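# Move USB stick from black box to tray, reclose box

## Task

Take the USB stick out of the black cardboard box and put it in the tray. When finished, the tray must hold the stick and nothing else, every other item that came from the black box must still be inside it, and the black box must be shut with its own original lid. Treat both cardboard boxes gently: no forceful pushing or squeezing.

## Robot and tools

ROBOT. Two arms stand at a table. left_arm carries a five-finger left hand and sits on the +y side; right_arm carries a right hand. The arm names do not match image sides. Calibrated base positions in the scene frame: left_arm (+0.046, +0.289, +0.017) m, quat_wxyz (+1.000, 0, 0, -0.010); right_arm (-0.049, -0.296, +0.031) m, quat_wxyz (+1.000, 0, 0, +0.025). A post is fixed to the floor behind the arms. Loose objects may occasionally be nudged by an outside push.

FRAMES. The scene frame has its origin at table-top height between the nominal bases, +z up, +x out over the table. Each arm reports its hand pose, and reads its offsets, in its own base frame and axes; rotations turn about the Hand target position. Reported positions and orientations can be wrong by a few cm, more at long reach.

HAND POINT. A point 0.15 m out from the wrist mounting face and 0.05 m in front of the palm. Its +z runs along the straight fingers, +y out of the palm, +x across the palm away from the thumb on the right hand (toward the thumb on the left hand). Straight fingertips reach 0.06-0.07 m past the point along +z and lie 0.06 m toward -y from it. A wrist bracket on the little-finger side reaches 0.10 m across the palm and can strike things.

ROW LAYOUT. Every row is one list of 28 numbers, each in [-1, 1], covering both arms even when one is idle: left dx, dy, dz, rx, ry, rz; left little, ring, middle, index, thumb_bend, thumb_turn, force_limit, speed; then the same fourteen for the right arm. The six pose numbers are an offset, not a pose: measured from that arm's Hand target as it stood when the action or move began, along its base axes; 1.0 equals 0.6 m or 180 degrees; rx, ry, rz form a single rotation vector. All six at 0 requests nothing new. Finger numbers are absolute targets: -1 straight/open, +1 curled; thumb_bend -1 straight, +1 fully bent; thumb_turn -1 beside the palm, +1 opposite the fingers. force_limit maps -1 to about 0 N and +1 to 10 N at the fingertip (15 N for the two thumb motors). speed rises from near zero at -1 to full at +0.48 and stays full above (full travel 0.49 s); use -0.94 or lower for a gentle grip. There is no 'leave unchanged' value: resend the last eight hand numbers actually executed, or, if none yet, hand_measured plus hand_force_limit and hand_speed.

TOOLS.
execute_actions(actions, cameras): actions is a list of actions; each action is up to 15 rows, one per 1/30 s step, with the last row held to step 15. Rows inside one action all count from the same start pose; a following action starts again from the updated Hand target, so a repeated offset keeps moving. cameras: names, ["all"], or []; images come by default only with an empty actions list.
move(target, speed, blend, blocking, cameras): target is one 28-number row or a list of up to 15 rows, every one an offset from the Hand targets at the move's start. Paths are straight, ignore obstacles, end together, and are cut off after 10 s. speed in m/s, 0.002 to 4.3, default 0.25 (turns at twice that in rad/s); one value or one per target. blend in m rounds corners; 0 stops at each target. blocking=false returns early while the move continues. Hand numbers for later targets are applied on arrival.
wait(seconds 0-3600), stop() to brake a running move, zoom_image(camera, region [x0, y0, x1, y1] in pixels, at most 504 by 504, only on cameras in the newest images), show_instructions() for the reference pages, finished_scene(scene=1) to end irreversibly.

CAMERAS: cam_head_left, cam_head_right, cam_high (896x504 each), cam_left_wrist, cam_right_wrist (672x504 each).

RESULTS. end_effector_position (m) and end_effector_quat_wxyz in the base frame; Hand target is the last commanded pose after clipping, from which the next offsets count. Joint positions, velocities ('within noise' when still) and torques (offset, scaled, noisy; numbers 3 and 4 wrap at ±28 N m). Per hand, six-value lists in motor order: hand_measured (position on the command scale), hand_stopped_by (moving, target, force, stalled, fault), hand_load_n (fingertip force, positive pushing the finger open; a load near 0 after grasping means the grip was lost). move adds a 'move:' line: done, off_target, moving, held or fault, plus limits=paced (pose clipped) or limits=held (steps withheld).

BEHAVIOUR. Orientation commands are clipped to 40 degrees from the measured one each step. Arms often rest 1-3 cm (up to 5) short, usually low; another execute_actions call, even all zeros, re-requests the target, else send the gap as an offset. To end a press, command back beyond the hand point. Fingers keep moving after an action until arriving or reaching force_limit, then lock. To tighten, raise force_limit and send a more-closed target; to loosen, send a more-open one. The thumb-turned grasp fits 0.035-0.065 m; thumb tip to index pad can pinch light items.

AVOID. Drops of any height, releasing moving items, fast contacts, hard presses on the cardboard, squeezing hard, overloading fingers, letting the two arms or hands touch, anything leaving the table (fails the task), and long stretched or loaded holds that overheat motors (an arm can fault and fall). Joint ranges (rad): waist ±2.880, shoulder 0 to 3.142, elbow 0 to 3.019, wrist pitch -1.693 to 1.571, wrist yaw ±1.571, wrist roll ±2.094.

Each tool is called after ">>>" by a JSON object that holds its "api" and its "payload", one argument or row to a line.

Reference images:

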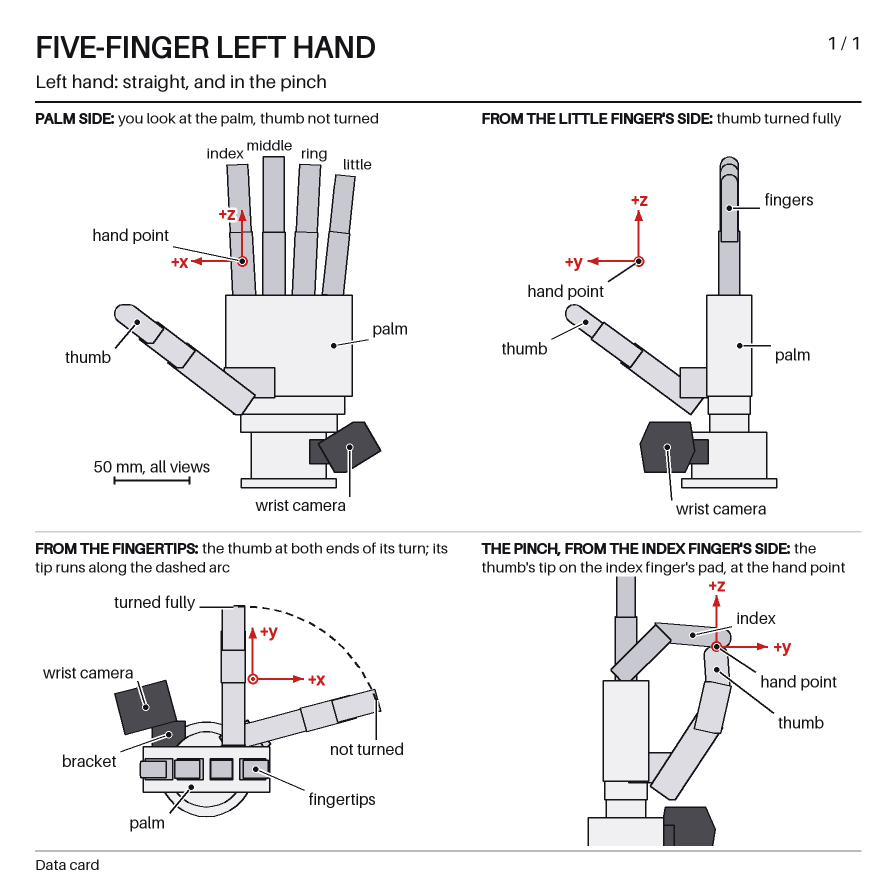

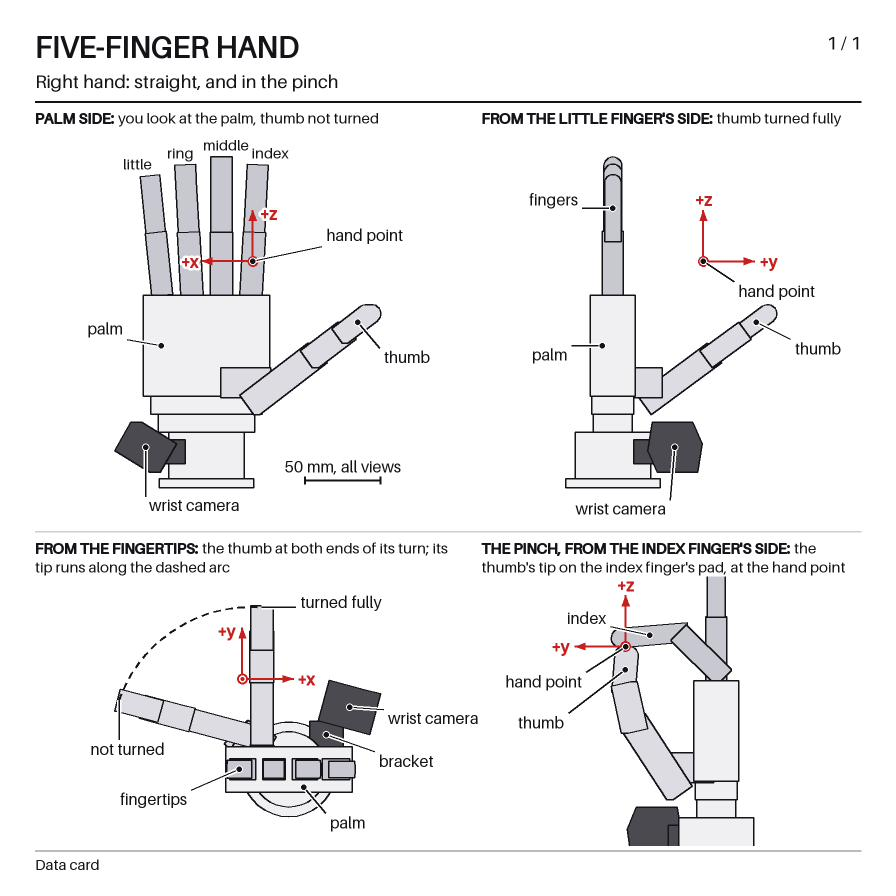

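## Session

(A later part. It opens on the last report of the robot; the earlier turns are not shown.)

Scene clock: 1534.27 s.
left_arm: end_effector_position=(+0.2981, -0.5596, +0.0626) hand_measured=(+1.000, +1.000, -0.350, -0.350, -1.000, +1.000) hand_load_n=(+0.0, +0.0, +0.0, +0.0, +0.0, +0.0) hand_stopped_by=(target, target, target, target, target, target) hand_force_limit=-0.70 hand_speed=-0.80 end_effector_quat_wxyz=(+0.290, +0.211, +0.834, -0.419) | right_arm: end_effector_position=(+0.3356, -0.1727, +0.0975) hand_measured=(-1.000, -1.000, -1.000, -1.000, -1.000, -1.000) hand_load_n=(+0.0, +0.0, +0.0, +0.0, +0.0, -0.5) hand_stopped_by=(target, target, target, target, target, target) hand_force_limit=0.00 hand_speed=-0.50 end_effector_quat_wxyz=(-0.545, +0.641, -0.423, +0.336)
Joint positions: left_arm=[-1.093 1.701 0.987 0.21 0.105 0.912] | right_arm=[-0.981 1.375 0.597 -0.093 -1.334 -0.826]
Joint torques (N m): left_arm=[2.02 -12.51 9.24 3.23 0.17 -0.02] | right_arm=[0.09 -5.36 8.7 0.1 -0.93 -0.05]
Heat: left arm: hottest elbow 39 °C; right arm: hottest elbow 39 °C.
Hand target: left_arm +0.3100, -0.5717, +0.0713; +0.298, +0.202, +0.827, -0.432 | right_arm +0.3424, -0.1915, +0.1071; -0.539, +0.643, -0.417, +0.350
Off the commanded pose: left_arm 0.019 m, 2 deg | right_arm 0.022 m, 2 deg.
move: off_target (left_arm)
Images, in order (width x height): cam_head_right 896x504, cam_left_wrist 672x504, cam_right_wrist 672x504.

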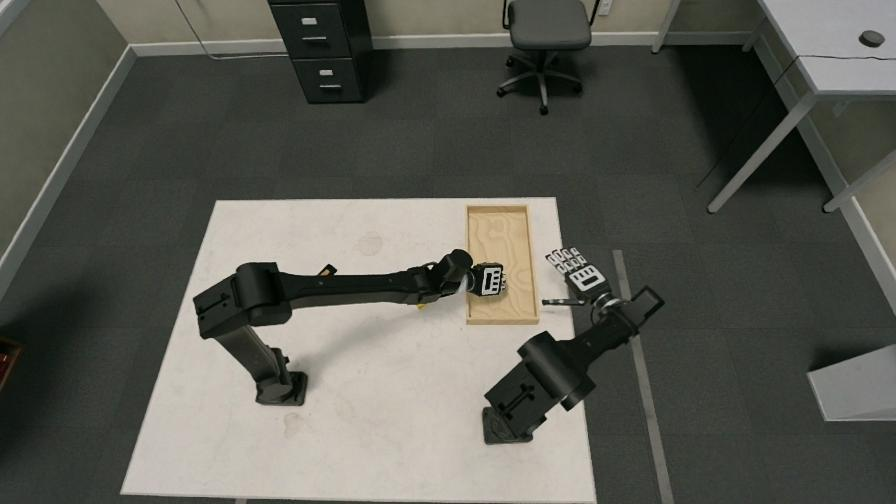

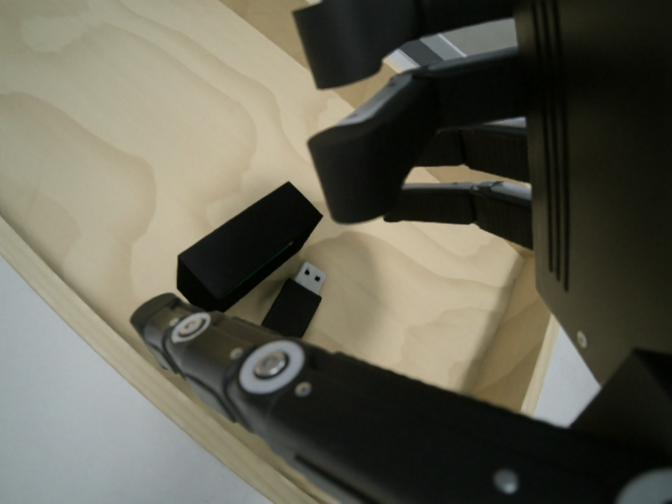

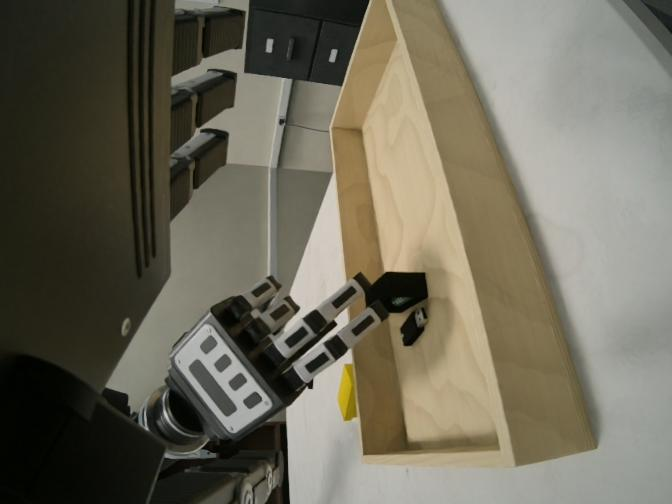

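>>> {"api": "move", "payload": {
  "target": [
    [0.005,-0.005,-0.03,0,0,0,1,1,-0.35,-0.35,-1,1,-0.7,-0.8,0,0,0,0,0,0,-1,-1,-1,-1,-1,-1,0,-0.5]
  ],
  "speed": [0.05],
  "cameras": ["cam_right_wrist","cam_left_wrist","cam_head_right"]
}}

>>> {"api": "zoom_image", "payload": {
  "camera": "cam_right_wrist",
  "region": [260, 200, 460, 400]
}}

>>> {"api": "zoom_image", "payload": {
  "camera": "cam_head_right",
  "region": [450, 250, 540, 330]
}}

Scene clock: 1540.47 s.
left_arm: end_effector_position=(+0.3006, -0.5631, +0.0418) hand_measured=(+1.000, +1.000, -0.350, -0.350, -1.000, +1.000) hand_load_n=(+0.0, +0.0, +0.0, +0.0, +0.0, +0.5) hand_stopped_by=(target, target, target, target, target, target) hand_force_limit=-0.70 hand_speed=-0.80 end_effector_quat_wxyz=(+0.288, +0.211, +0.835, -0.418) | right_arm: end_effector_position=(+0.3356, -0.1727, +0.0975) hand_measured=(-1.000, -1.000, -1.000, -1.000, -1.000, -1.000) hand_load_n=(+0.0, +0.0, +0.0, +0.0, +0.0, +0.0) hand_stopped_by=(target, target, target, target, target, target) hand_force_limit=0.00 hand_speed=-0.50 end_effector_quat_wxyz=(-0.545, +0.641, -0.423, +0.336)
Joint positions: left_arm=[-1.092 1.75 0.987 0.254 0.107 0.912] | right_arm=[-0.981 1.375 0.597 -0.093 -1.334 -0.826]
Joint torques (N m): left_arm=[2.08 -13.45 8.87 3.23 0.18 0] | right_arm=[0.03 -5.25 8.68 0.06 -0.93 -0.03]
Heat: left arm: hottest elbow 39 °C; right arm: hottest elbow 39 °C.
Hand target: left_arm +0.3130, -0.5748, +0.0533; +0.298, +0.202, +0.827, -0.432 | right_arm +0.3424, -0.1915, +0.1071; -0.539, +0.643, -0.417, +0.350
Off the commanded pose: left_arm 0.021 m, 2 deg | right_arm 0.022 m, 2 deg.
move: off_target (left_arm)
Images, in order (width x height): cam_head_right 896x504, cam_left_wrist 672x504, cam_right_wrist 672x504.

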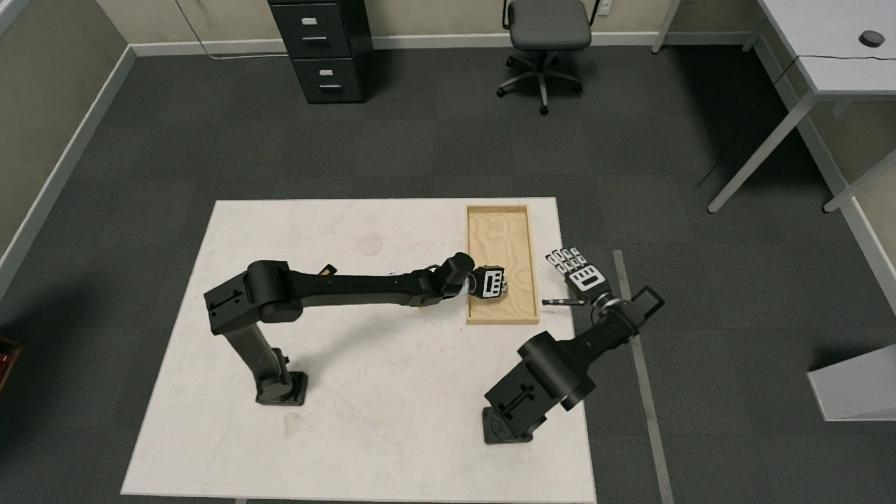

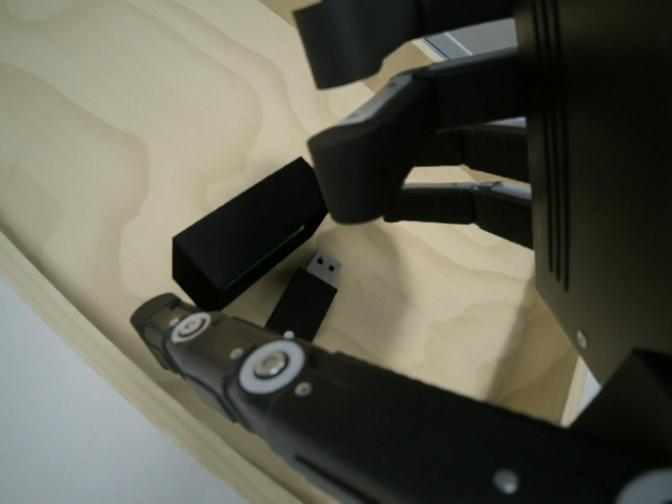

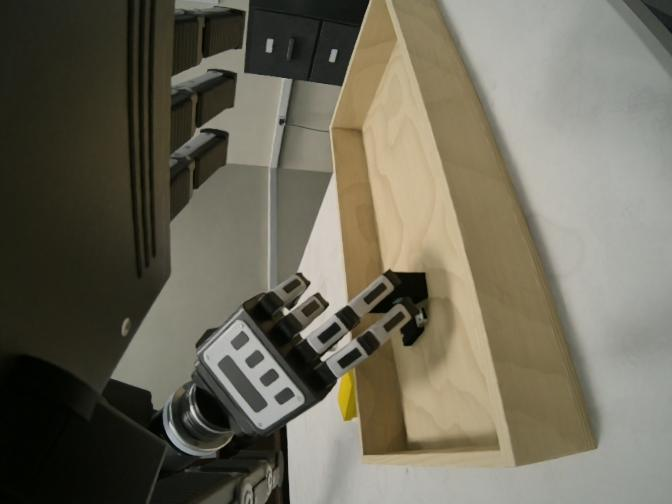

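Scaled by 2.520 from the camera's image (finer frame: 960x720).

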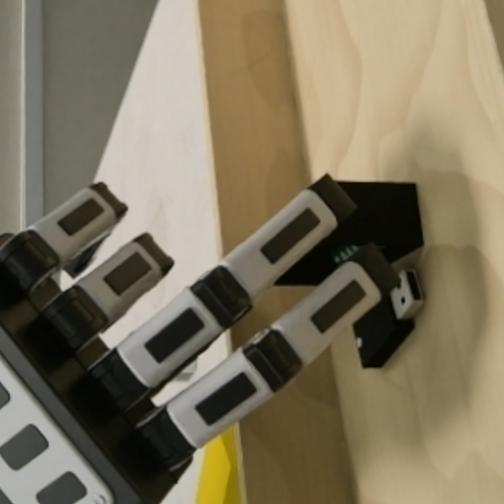

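Scaled by 5.600 from the camera's image (finer frame: 1280x720).

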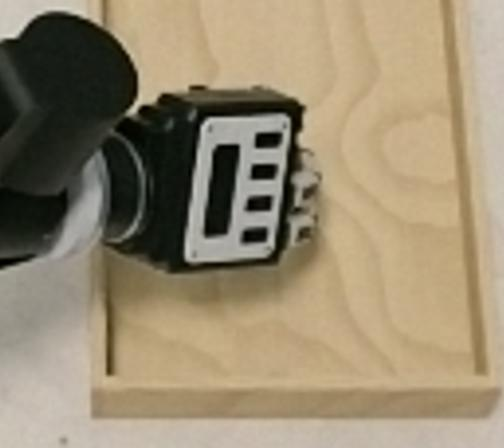

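>>> {"api": "move", "payload": {
  "target": [
    [0.025,-0.025,0.06,0,0,0.028,1,1,-0.35,-0.35,-1,1,-0.7,-0.8,0,0,0,0,0,0,-1,-1,-1,-1,-1,-1,0,-0.5],
    [0.0168,-0.0167,-0.02,0,0,0.028,1,1,-0.35,-0.35,-1,1,-0.7,-0.8,0,0,0,0,0,0,-1,-1,-1,-1,-1,-1,0,-0.5]
  ],
  "speed": [0.08,0.05],
  "cameras": ["cam_right_wrist","cam_left_wrist"]
}}

>>> {"api": "zoom_image", "payload": {
  "camera": "cam_right_wrist",
  "region": [260, 200, 460, 400]
}}

Scene clock: 1562.97 s.
left_arm: end_effector_position=(+0.3273, -0.5842, +0.0513) hand_measured=(+1.000, +1.000, -0.350, -0.350, -1.000, +1.000) hand_load_n=(+0.0, +0.0, +0.0, +0.0, +0.0, +0.0) hand_stopped_by=(target, target, target, target, target, target) hand_force_limit=-0.70 hand_speed=-0.80 end_effector_quat_wxyz=(+0.320, +0.169, +0.834, -0.417) | right_arm: end_effector_position=(+0.3356, -0.1727, +0.0975) hand_measured=(-1.000, -1.000, -1.000, -1.000, -1.000, -1.000) hand_load_n=(+0.0, +0.0, -0.5, +0.0, +0.0, +0.0) hand_stopped_by=(target, target, target, target, target, target) hand_force_limit=0.00 hand_speed=-0.50 end_effector_quat_wxyz=(-0.545, +0.641, -0.423, +0.336)
Joint positions: left_arm=[-1.092 1.799 1.063 0.272 0.021 0.865] | right_arm=[-0.981 1.375 0.597 -0.093 -1.334 -0.826]
Joint torques (N m): left_arm=[0.5 -14.15 6.26 3.28 -0.15 -0.02] | right_arm=[-0.03 -5.36 8.7 0.05 -0.93 -0.04]
Heat: left arm: hottest elbow 40 °C; right arm: hottest elbow 39 °C.
Hand target: left_arm +0.3232, -0.5849, +0.0416; +0.317, +0.165, +0.835, -0.418 | right_arm +0.3424, -0.1915, +0.1071; -0.539, +0.643, -0.417, +0.350
Off the commanded pose: left_arm 0.011 m, 1 deg | right_arm 0.022 m, 2 deg.
move: off_target (left_arm)
Images, in order (width x height): cam_left_wrist 672x504, cam_right_wrist 672x504.

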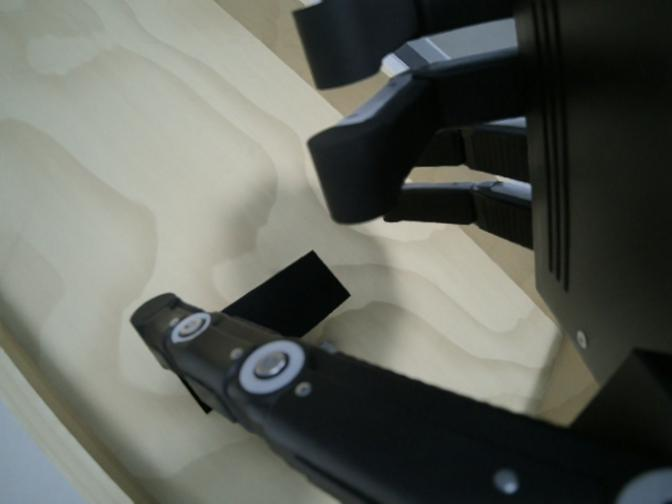

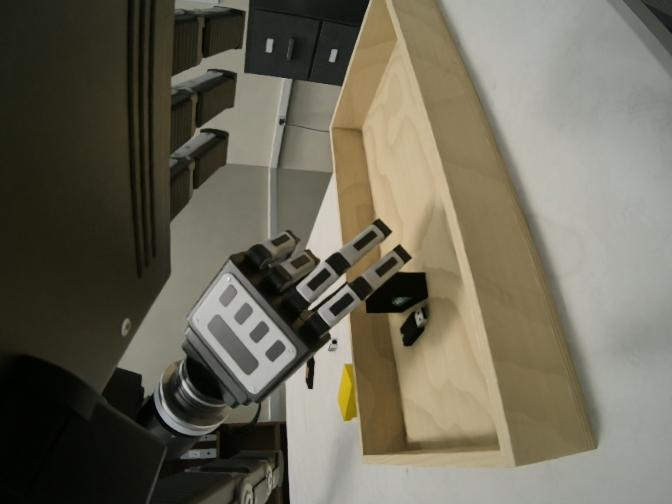

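Scaled by 2.520 from the camera's image (finer frame: 960x720).

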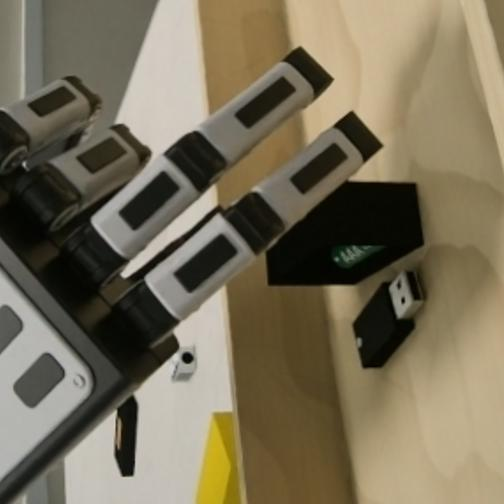

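>>> {"api": "move", "payload": {
  "target": [
    [-0.0208,0.0197,0.0057,0,0,0,1,1,-0.35,-0.35,-1,1,-0.7,-0.8,0,0,0,0,0,0,-1,-1,-1,-1,-1,-1,0,-0.5]
  ],
  "speed": [0.05],
  "cameras": ["cam_right_wrist","cam_left_wrist"]
}}

>>> {"api": "zoom_image", "payload": {
  "camera": "cam_right_wrist",
  "region": [260, 200, 460, 400]
}}

Scene clock: 1570.87 s.
left_arm: end_effector_position=(+0.3156, -0.5669, +0.0295) hand_measured=(+1.000, +1.000, -0.350, -0.350, -1.000, +1.000) hand_load_n=(+0.0, +0.0, +0.5, +0.0, +0.0, +0.0) hand_stopped_by=(target, target, target, target, target, target) hand_force_limit=-0.70 hand_speed=-0.80 end_effector_quat_wxyz=(+0.310, +0.168, +0.844, -0.403) | right_arm: end_effector_position=(+0.3356, -0.1727, +0.0975) hand_measured=(-1.000, -1.000, -1.000, -1.000, -1.000, -1.000) hand_load_n=(+0.0, +0.0, +0.0, +0.0, +0.0, +0.0) hand_stopped_by=(target, target, target, target, target, target) hand_force_limit=0.00 hand_speed=-0.50 end_effector_quat_wxyz=(-0.545, +0.641, -0.423, +0.336)
Joint positions: left_arm=[-1.098 1.798 1.013 0.281 0.012 0.86] | right_arm=[-0.981 1.375 0.597 -0.093 -1.334 -0.826]
Joint torques (N m): left_arm=[0.15 -16.5 6.17 3.18 -0.16 -0.01] | right_arm=[0.09 -5.3 8.69 0.06 -0.93 -0.04]
Heat: left arm: hottest elbow 40 °C; right arm: hottest elbow 39 °C.
Hand target: left_arm +0.3106, -0.5729, +0.0449; +0.317, +0.165, +0.835, -0.418 | right_arm +0.3424, -0.1915, +0.1071; -0.539, +0.643, -0.417, +0.350
Off the commanded pose: left_arm 0.017 m, 2 deg | right_arm 0.022 m, 2 deg.
move: off_target (left_arm)
Images, in order (width x height): cam_left_wrist 672x504, cam_right_wrist 672x504.

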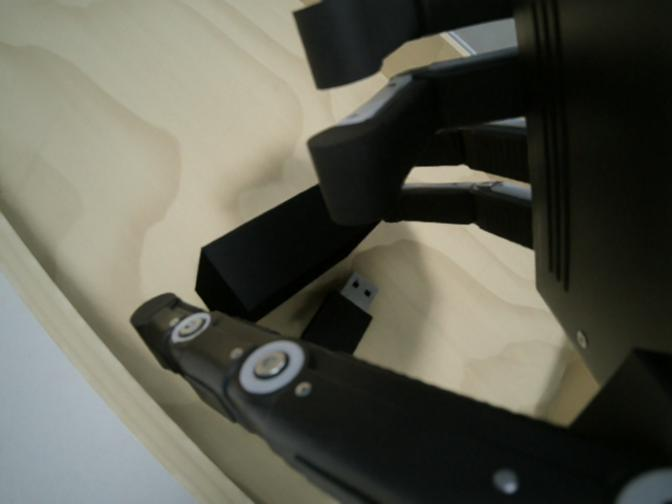

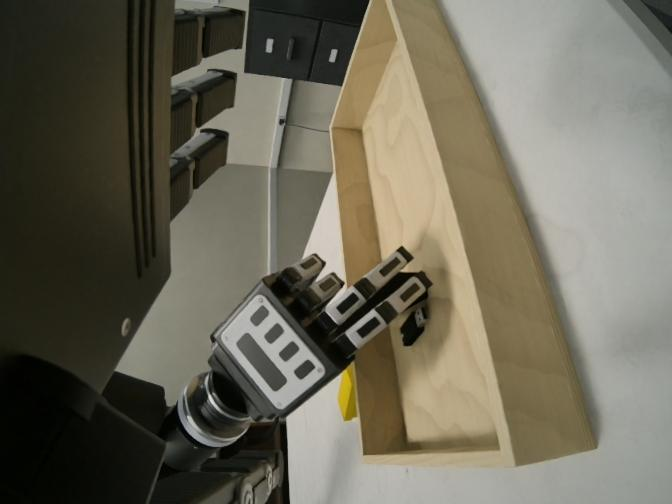

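Scaled by 2.520 from the camera's image (finer frame: 960x720).

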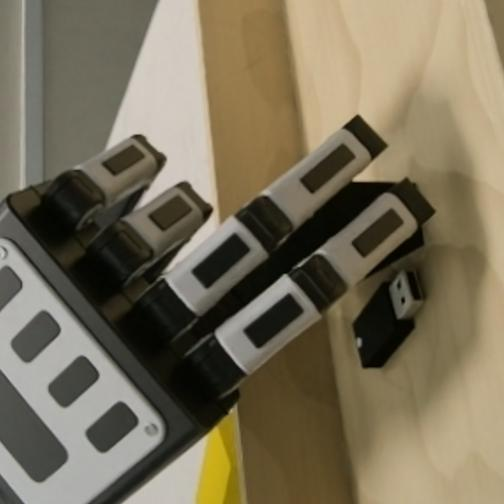

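>>> {"api": "move", "payload": {
  "target": [
    [-0.006,-0.008,-0.0292,0,0,0,1,1,-0.35,-0.35,-1,1,-0.7,-0.8,0,0,0,0,0,0,-1,-1,-1,-1,-1,-1,0,-0.5]
  ],
  "speed": [0.04],
  "cameras": ["cam_right_wrist","cam_left_wrist"]
}}

>>> {"api": "zoom_image", "payload": {
  "camera": "cam_right_wrist",
  "region": [320, 220, 460, 380]
}}

>>> {"api": "zoom_image", "payload": {
  "camera": "cam_left_wrist",
  "region": [100, 120, 480, 430]
}}

Scene clock: 1620.47 s.
left_arm: end_effector_position=(+0.3142, -0.5761, +0.0383) hand_measured=(+1.000, +1.000, -0.350, -0.350, -1.000, +1.000) hand_load_n=(+0.0, +0.0, +0.0, +0.0, +0.0, +0.0) hand_stopped_by=(target, target, target, target, target, target) hand_force_limit=-0.70 hand_speed=-0.80 end_effector_quat_wxyz=(+0.322, +0.167, +0.834, -0.417) | right_arm: end_effector_position=(+0.3356, -0.1727, +0.0975) hand_measured=(-1.000, -1.000, -1.000, -1.000, -1.000, -1.000) hand_load_n=(+0.0, +0.0, +0.0, +0.0, +0.0, +0.0) hand_stopped_by=(target, target, target, target, target, target) hand_force_limit=0.00 hand_speed=-0.50 end_effector_quat_wxyz=(-0.545, +0.641, -0.423, +0.336)
Joint positions: left_arm=[-1.109 1.798 1.013 0.323 0.002 0.855] | right_arm=[-0.981 1.375 0.597 -0.093 -1.334 -0.826]
Joint torques (N m): left_arm=[0.03 -13.63 6 3.26 -0.17 -0.01] | right_arm=[0.09 -5.13 8.7 0.05 -0.94 -0.05]
Heat: left arm: hottest elbow 40 °C; right arm: hottest elbow 40 °C.
Hand target: left_arm +0.3070, -0.5778, +0.0274; +0.317, +0.165, +0.835, -0.418 | right_arm +0.3424, -0.1915, +0.1071; -0.539, +0.643, -0.417, +0.350
Off the commanded pose: left_arm 0.013 m, 1 deg | right_arm 0.022 m, 2 deg.
move: off_target (left_arm)
Images, in order (width x height): cam_left_wrist 672x504, cam_right_wrist 672x504.

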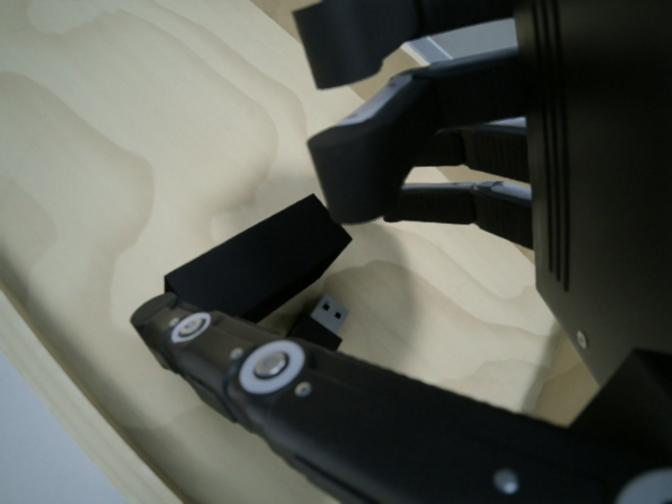

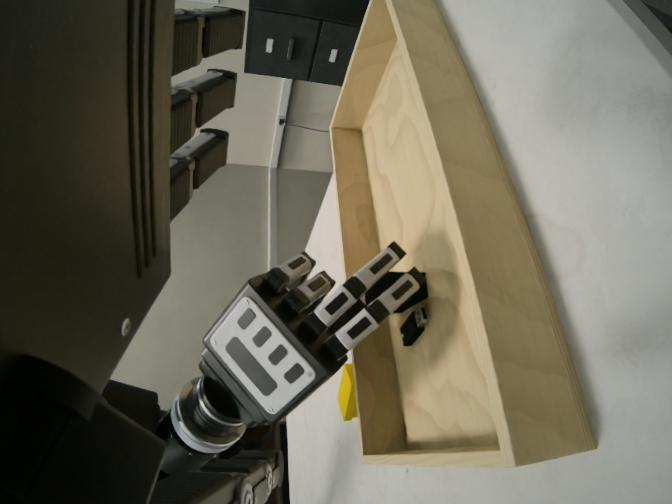

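Scaled by 3.150 from the camera's image (finer frame: 960x720).

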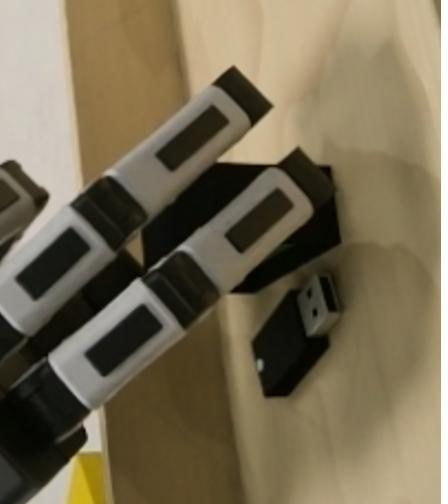

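Scaled by 1.326 from the camera's image (finer frame: 960x720).

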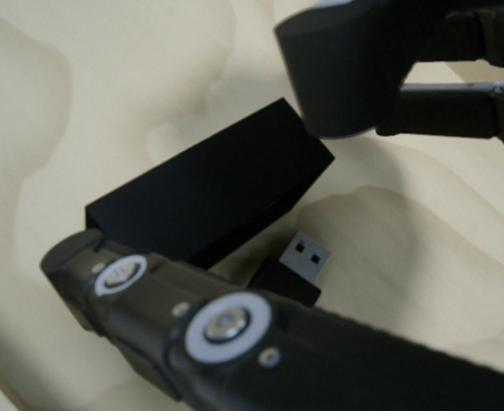

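>>> {"api": "execute_actions", "payload": {
  "actions": [
    [[0,0,-0.01,0,0,0,1,1,-0.35,-0.35,-1,1,-0.7,-0.8,0,0,0,0,0,0,-1,-1,-1,-1,-1,-1,0,-0.5]]
  ],
  "cameras": ["cam_head_left","cam_head_right","cam_high"]
}}

>>> {"api": "zoom_image", "payload": {
  "camera": "cam_high",
  "region": [360, 140, 520, 250]
}}

>>> {"api": "zoom_image", "payload": {
  "camera": "cam_head_left",
  "region": [380, 240, 520, 340]
}}

Scene clock: 1624.33 s.
left_arm: end_effector_position=(+0.3138, -0.5751, +0.0294) hand_measured=(+1.000, +1.000, -0.350, -0.350, -1.000, +1.000) hand_load_n=(+0.0, +0.0, +0.0, +0.0, +0.0, +0.0) hand_stopped_by=(target, target, target, target, target, target) hand_force_limit=-0.70 hand_speed=-0.80 end_effector_quat_wxyz=(+0.320, +0.167, +0.835, -0.415) | right_arm: end_effector_position=(+0.3356, -0.1727, +0.0975) hand_measured=(-1.000, -1.000, -1.000, -1.000, -1.000, -1.000) hand_load_n=(+0.0, +0.0, +0.0, +0.0, +0.0, -0.5) hand_stopped_by=(target, target, target, target, target, target) hand_force_limit=0.00 hand_speed=-0.50 end_effector_quat_wxyz=(-0.545, +0.641, -0.423, +0.336)
Joint positions: left_arm=[-1.109 1.813 1.008 0.338 0.002 0.855] | right_arm=[-0.981 1.375 0.597 -0.093 -1.334 -0.826]
Joint torques (N m): left_arm=[0.15 -13.86 6.08 3.3 -0.15 -0.02] | right_arm=[0.09 -5.19 8.66 0.08 -0.94 -0.04]
Heat: left arm: hottest elbow 40 °C; right arm: hottest elbow 40 °C.
Hand target: left_arm +0.3071, -0.5778, +0.0213; +0.317, +0.165, +0.835, -0.418 | right_arm +0.3424, -0.1915, +0.1071; -0.539, +0.643, -0.417, +0.350
Off the commanded pose: left_arm 0.011 m, 1 deg | right_arm 0.022 m, 2 deg.

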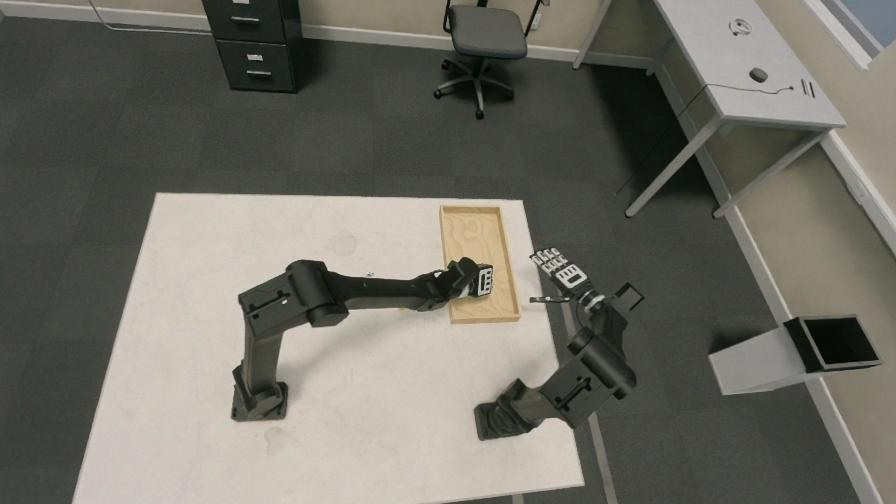

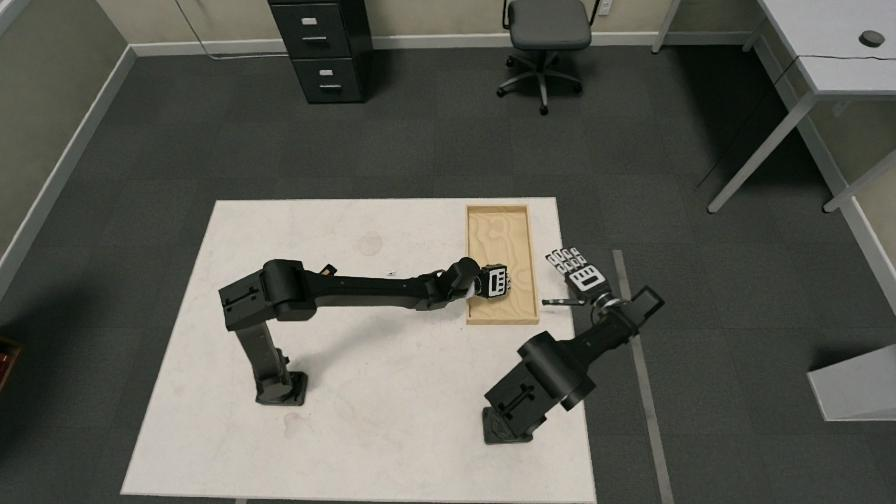

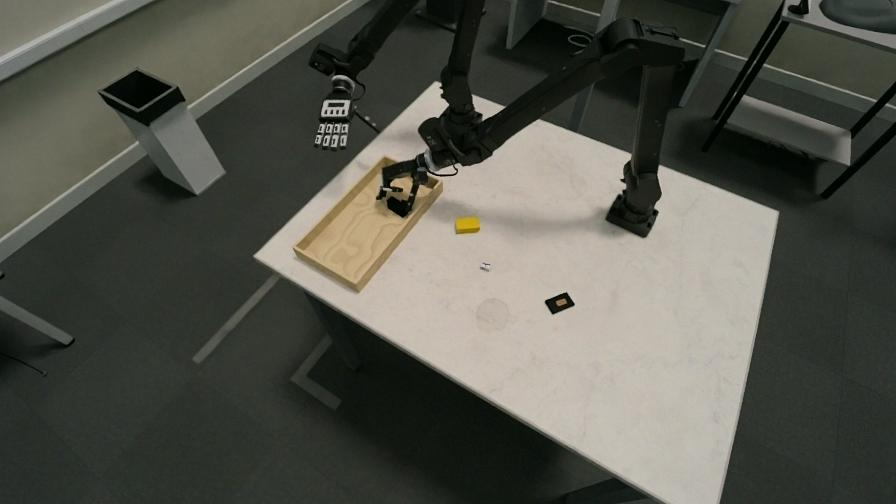

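Scaled by 3.150 from the camera's image (finer frame: 1280x720).

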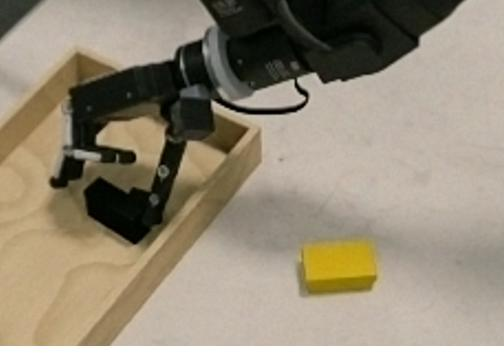

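Scaled by 3.600 from the camera's image (finer frame: 1280x720).

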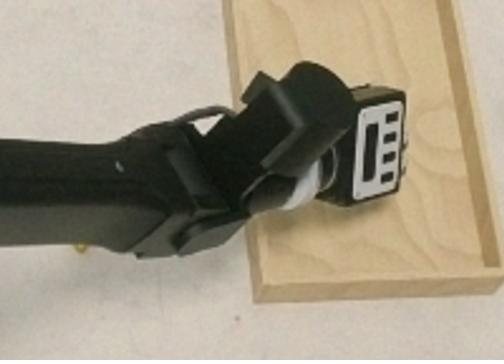

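>>> {"api": "execute_actions", "payload": {
  "actions": [],
  "cameras": ["cam_right_wrist","cam_head_left"]
}}

Scene clock: 1640.97 s.
left_arm: end_effector_position=(+0.3138, -0.5751, +0.0294) hand_measured=(+1.000, +1.000, -0.350, -0.350, -1.000, +1.000) hand_load_n=(+0.0, +0.0, +0.0, +0.0, +0.0, +0.0) hand_stopped_by=(target, target, target, target, target, target) hand_force_limit=-0.70 hand_speed=-0.80 end_effector_quat_wxyz=(+0.320, +0.167, +0.835, -0.415) | right_arm: end_effector_position=(+0.3356, -0.1727, +0.0975) hand_measured=(-1.000, -1.000, -1.000, -1.000, -1.000, -1.000) hand_load_n=(+0.0, +0.0, +0.0, +0.0, +0.0, +0.0) hand_stopped_by=(target, target, target, target, target, target) hand_force_limit=0.00 hand_speed=-0.50 end_effector_quat_wxyz=(-0.545, +0.641, -0.423, +0.336)
Joint positions: left_arm=[-1.109 1.813 1.008 0.338 0.002 0.855] | right_arm=[-0.981 1.375 0.597 -0.093 -1.334 -0.826]
Joint velocities: within noise
Joint torques (N m): left_arm=[0.09 -13.86 6.06 3.29 -0.16 -0.02] | right_arm=[0.15 -5.01 8.72 0.08 -0.93 -0.04]
Heat: left arm: hottest elbow 40 °C; right arm: hottest elbow 40 °C.
Hand target: left_arm +0.3071, -0.5778, +0.0213; +0.317, +0.165, +0.835, -0.418 | right_arm +0.3424, -0.1915, +0.1071; -0.539, +0.643, -0.417, +0.350
Off the commanded pose: left_arm 0.011 m, 1 deg | right_arm 0.022 m, 2 deg.
Images, in order (width x height): cam_head_left 896x504, cam_right_wrist 672x504.

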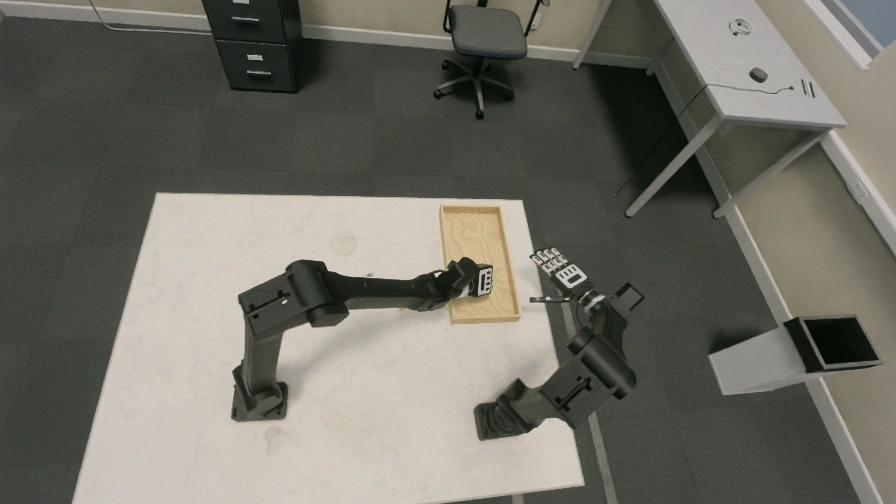

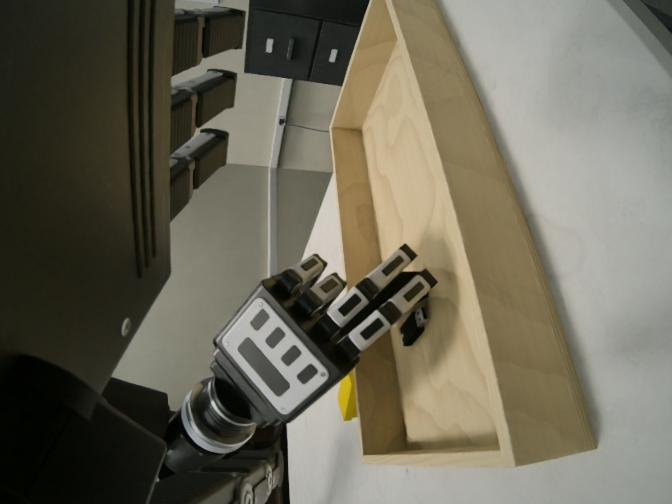

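>>> {"api": "zoom_image", "payload": {
  "camera": "cam_right_wrist",
  "region": [320, 220, 480, 380]
}}

Scaled by 3.150 from the camera's image (finer frame: 960x720).

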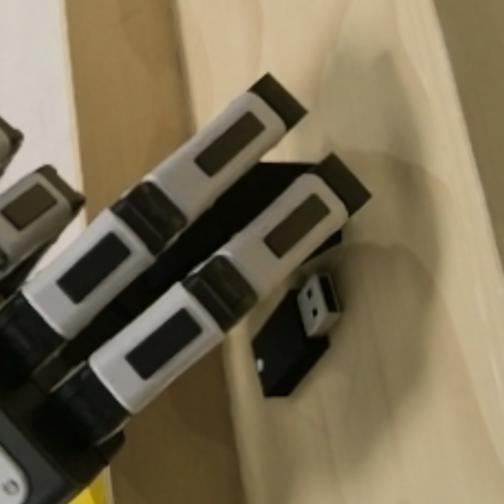

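>>> {"api": "move", "payload": {
  "target": [-0.005,0.003,-0.017,0,0,0,1,1,-0.35,-0.35,-1,1,-0.7,-0.8,0,0,0,0,0,0,-1,-1,-1,-1,-1,-1,0,-0.5],
  "speed": 0.03,
  "cameras": ["cam_right_wrist"]
}}

>>> {"api": "zoom_image", "payload": {
  "camera": "cam_right_wrist",
  "region": [320, 220, 480, 380]
}}

Scene clock: 1650.70 s.
left_arm: end_effector_position=(+0.3112, -0.5737, +0.0195) hand_measured=(+1.000, +1.000, -0.350, -0.350, -1.000, +1.000) hand_load_n=(+0.0, +0.0, +0.0, +0.0, +0.0, +0.0) hand_stopped_by=(target, target, target, target, target, target) hand_force_limit=-0.70 hand_speed=-0.80 end_effector_quat_wxyz=(+0.321, +0.166, +0.835, -0.416) | right_arm: end_effector_position=(+0.3356, -0.1727, +0.0975) hand_measured=(-1.000, -1.000, -1.000, -1.000, -1.000, -1.000) hand_load_n=(+0.0, +0.0, +0.0, +0.0, +0.0, +0.0) hand_stopped_by=(target, target, target, target, target, target) hand_force_limit=0.00 hand_speed=-0.50 end_effector_quat_wxyz=(-0.545, +0.641, -0.423, +0.336)
Joint positions: left_arm=[-1.112 1.829 0.994 0.37 -0.002 0.854] | right_arm=[-0.981 1.375 0.597 -0.093 -1.334 -0.826]
Joint torques (N m): left_arm=[0.03 -13.86 5.86 3.22 -0.16 -0.02] | right_arm=[0.03 -5.07 8.7 0.09 -0.92 -0.05]
Heat: left arm: hottest elbow 40 °C; right arm: hottest elbow 40 °C.
Hand target: left_arm +0.3041, -0.5760, +0.0111; +0.317, +0.165, +0.835, -0.418 | right_arm +0.3424, -0.1915, +0.1071; -0.539, +0.643, -0.417, +0.350
Off the commanded pose: left_arm 0.011 m, 1 deg | right_arm 0.022 m, 2 deg.
move: off_target (left_arm)

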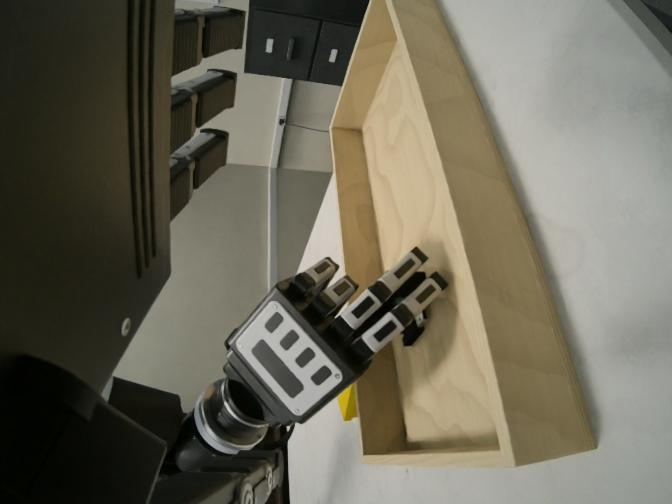

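Scaled by 3.150 from the camera's image (finer frame: 960x720).

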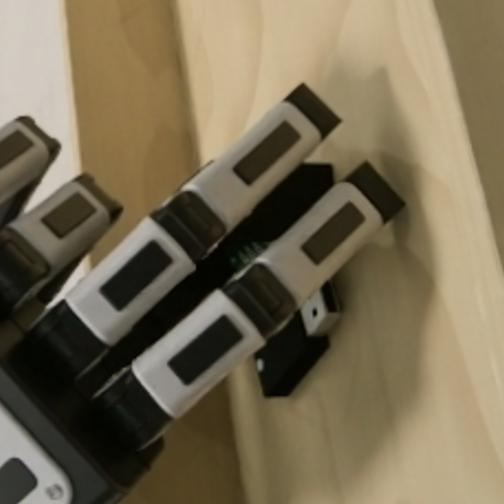

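>>> {"api": "move", "payload": {
  "target": [-0.001,0.001,-0.017,0,0,0,1,1,-0.35,-0.35,-1,1,-0.7,-0.8,0,0,0,0,0,0,-1,-1,-1,-1,-1,-1,0,-0.5],
  "speed": 0.03,
  "cameras": ["cam_right_wrist"]
}}

>>> {"api": "zoom_image", "payload": {
  "camera": "cam_right_wrist",
  "region": [320, 220, 480, 380]
}}

Scene clock: 1654.40 s.
left_arm: end_effector_position=(+0.3122, -0.5764, +0.0181) hand_measured=(+1.000, +1.000, -0.350, -0.350, -1.000, +1.000) hand_load_n=(+0.5, +0.0, +0.0, +0.0, +0.0, +0.0) hand_stopped_by=(target, target, target, target, target, target) hand_force_limit=-0.70 hand_speed=-0.80 end_effector_quat_wxyz=(+0.326, +0.165, +0.830, -0.421) | right_arm: end_effector_position=(+0.3356, -0.1727, +0.0975) hand_measured=(-1.000, -1.000, -1.000, -1.000, -1.000, -1.000) hand_load_n=(+0.0, +0.0, +0.0, +0.0, +0.0, -0.5) hand_stopped_by=(target, target, target, target, target, target) hand_force_limit=0.00 hand_speed=-0.50 end_effector_quat_wxyz=(-0.545, +0.641, -0.423, +0.336)
Joint positions: left_arm=[-1.113 1.84 0.991 0.401 -0.003 0.853] | right_arm=[-0.981 1.375 0.597 -0.093 -1.334 -0.826]
Joint torques (N m): left_arm=[0.09 -13.27 5.52 3.03 -0.12 -0.01] | right_arm=[0.15 -5.19 8.75 0.03 -0.92 -0.04]
Heat: left arm: hottest elbow 40 °C; right arm: hottest elbow 40 °C.
Hand target: left_arm +0.3035, -0.5753, +0.0008; +0.317, +0.165, +0.835, -0.418 | right_arm +0.3424, -0.1915, +0.1071; -0.539, +0.643, -0.417, +0.350
Off the commanded pose: left_arm 0.019 m, 1 deg | right_arm 0.022 m, 2 deg.
move: off_target (left_arm)

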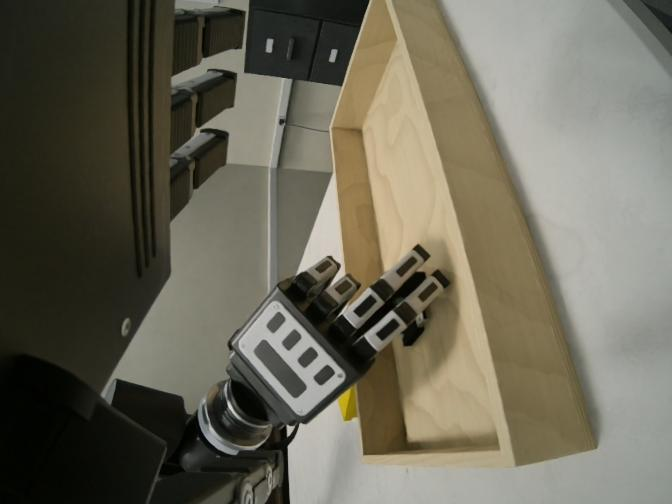

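Scaled by 3.150 from the camera's image (finer frame: 960x720).

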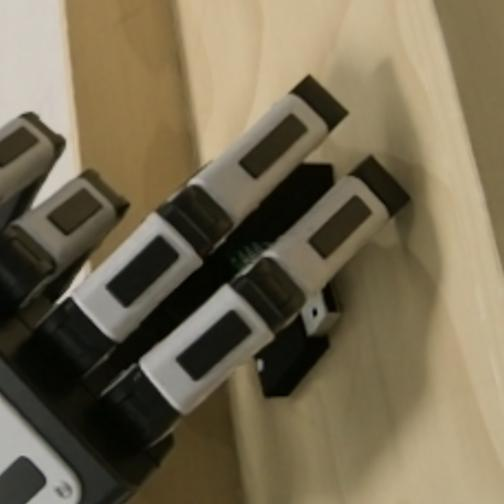

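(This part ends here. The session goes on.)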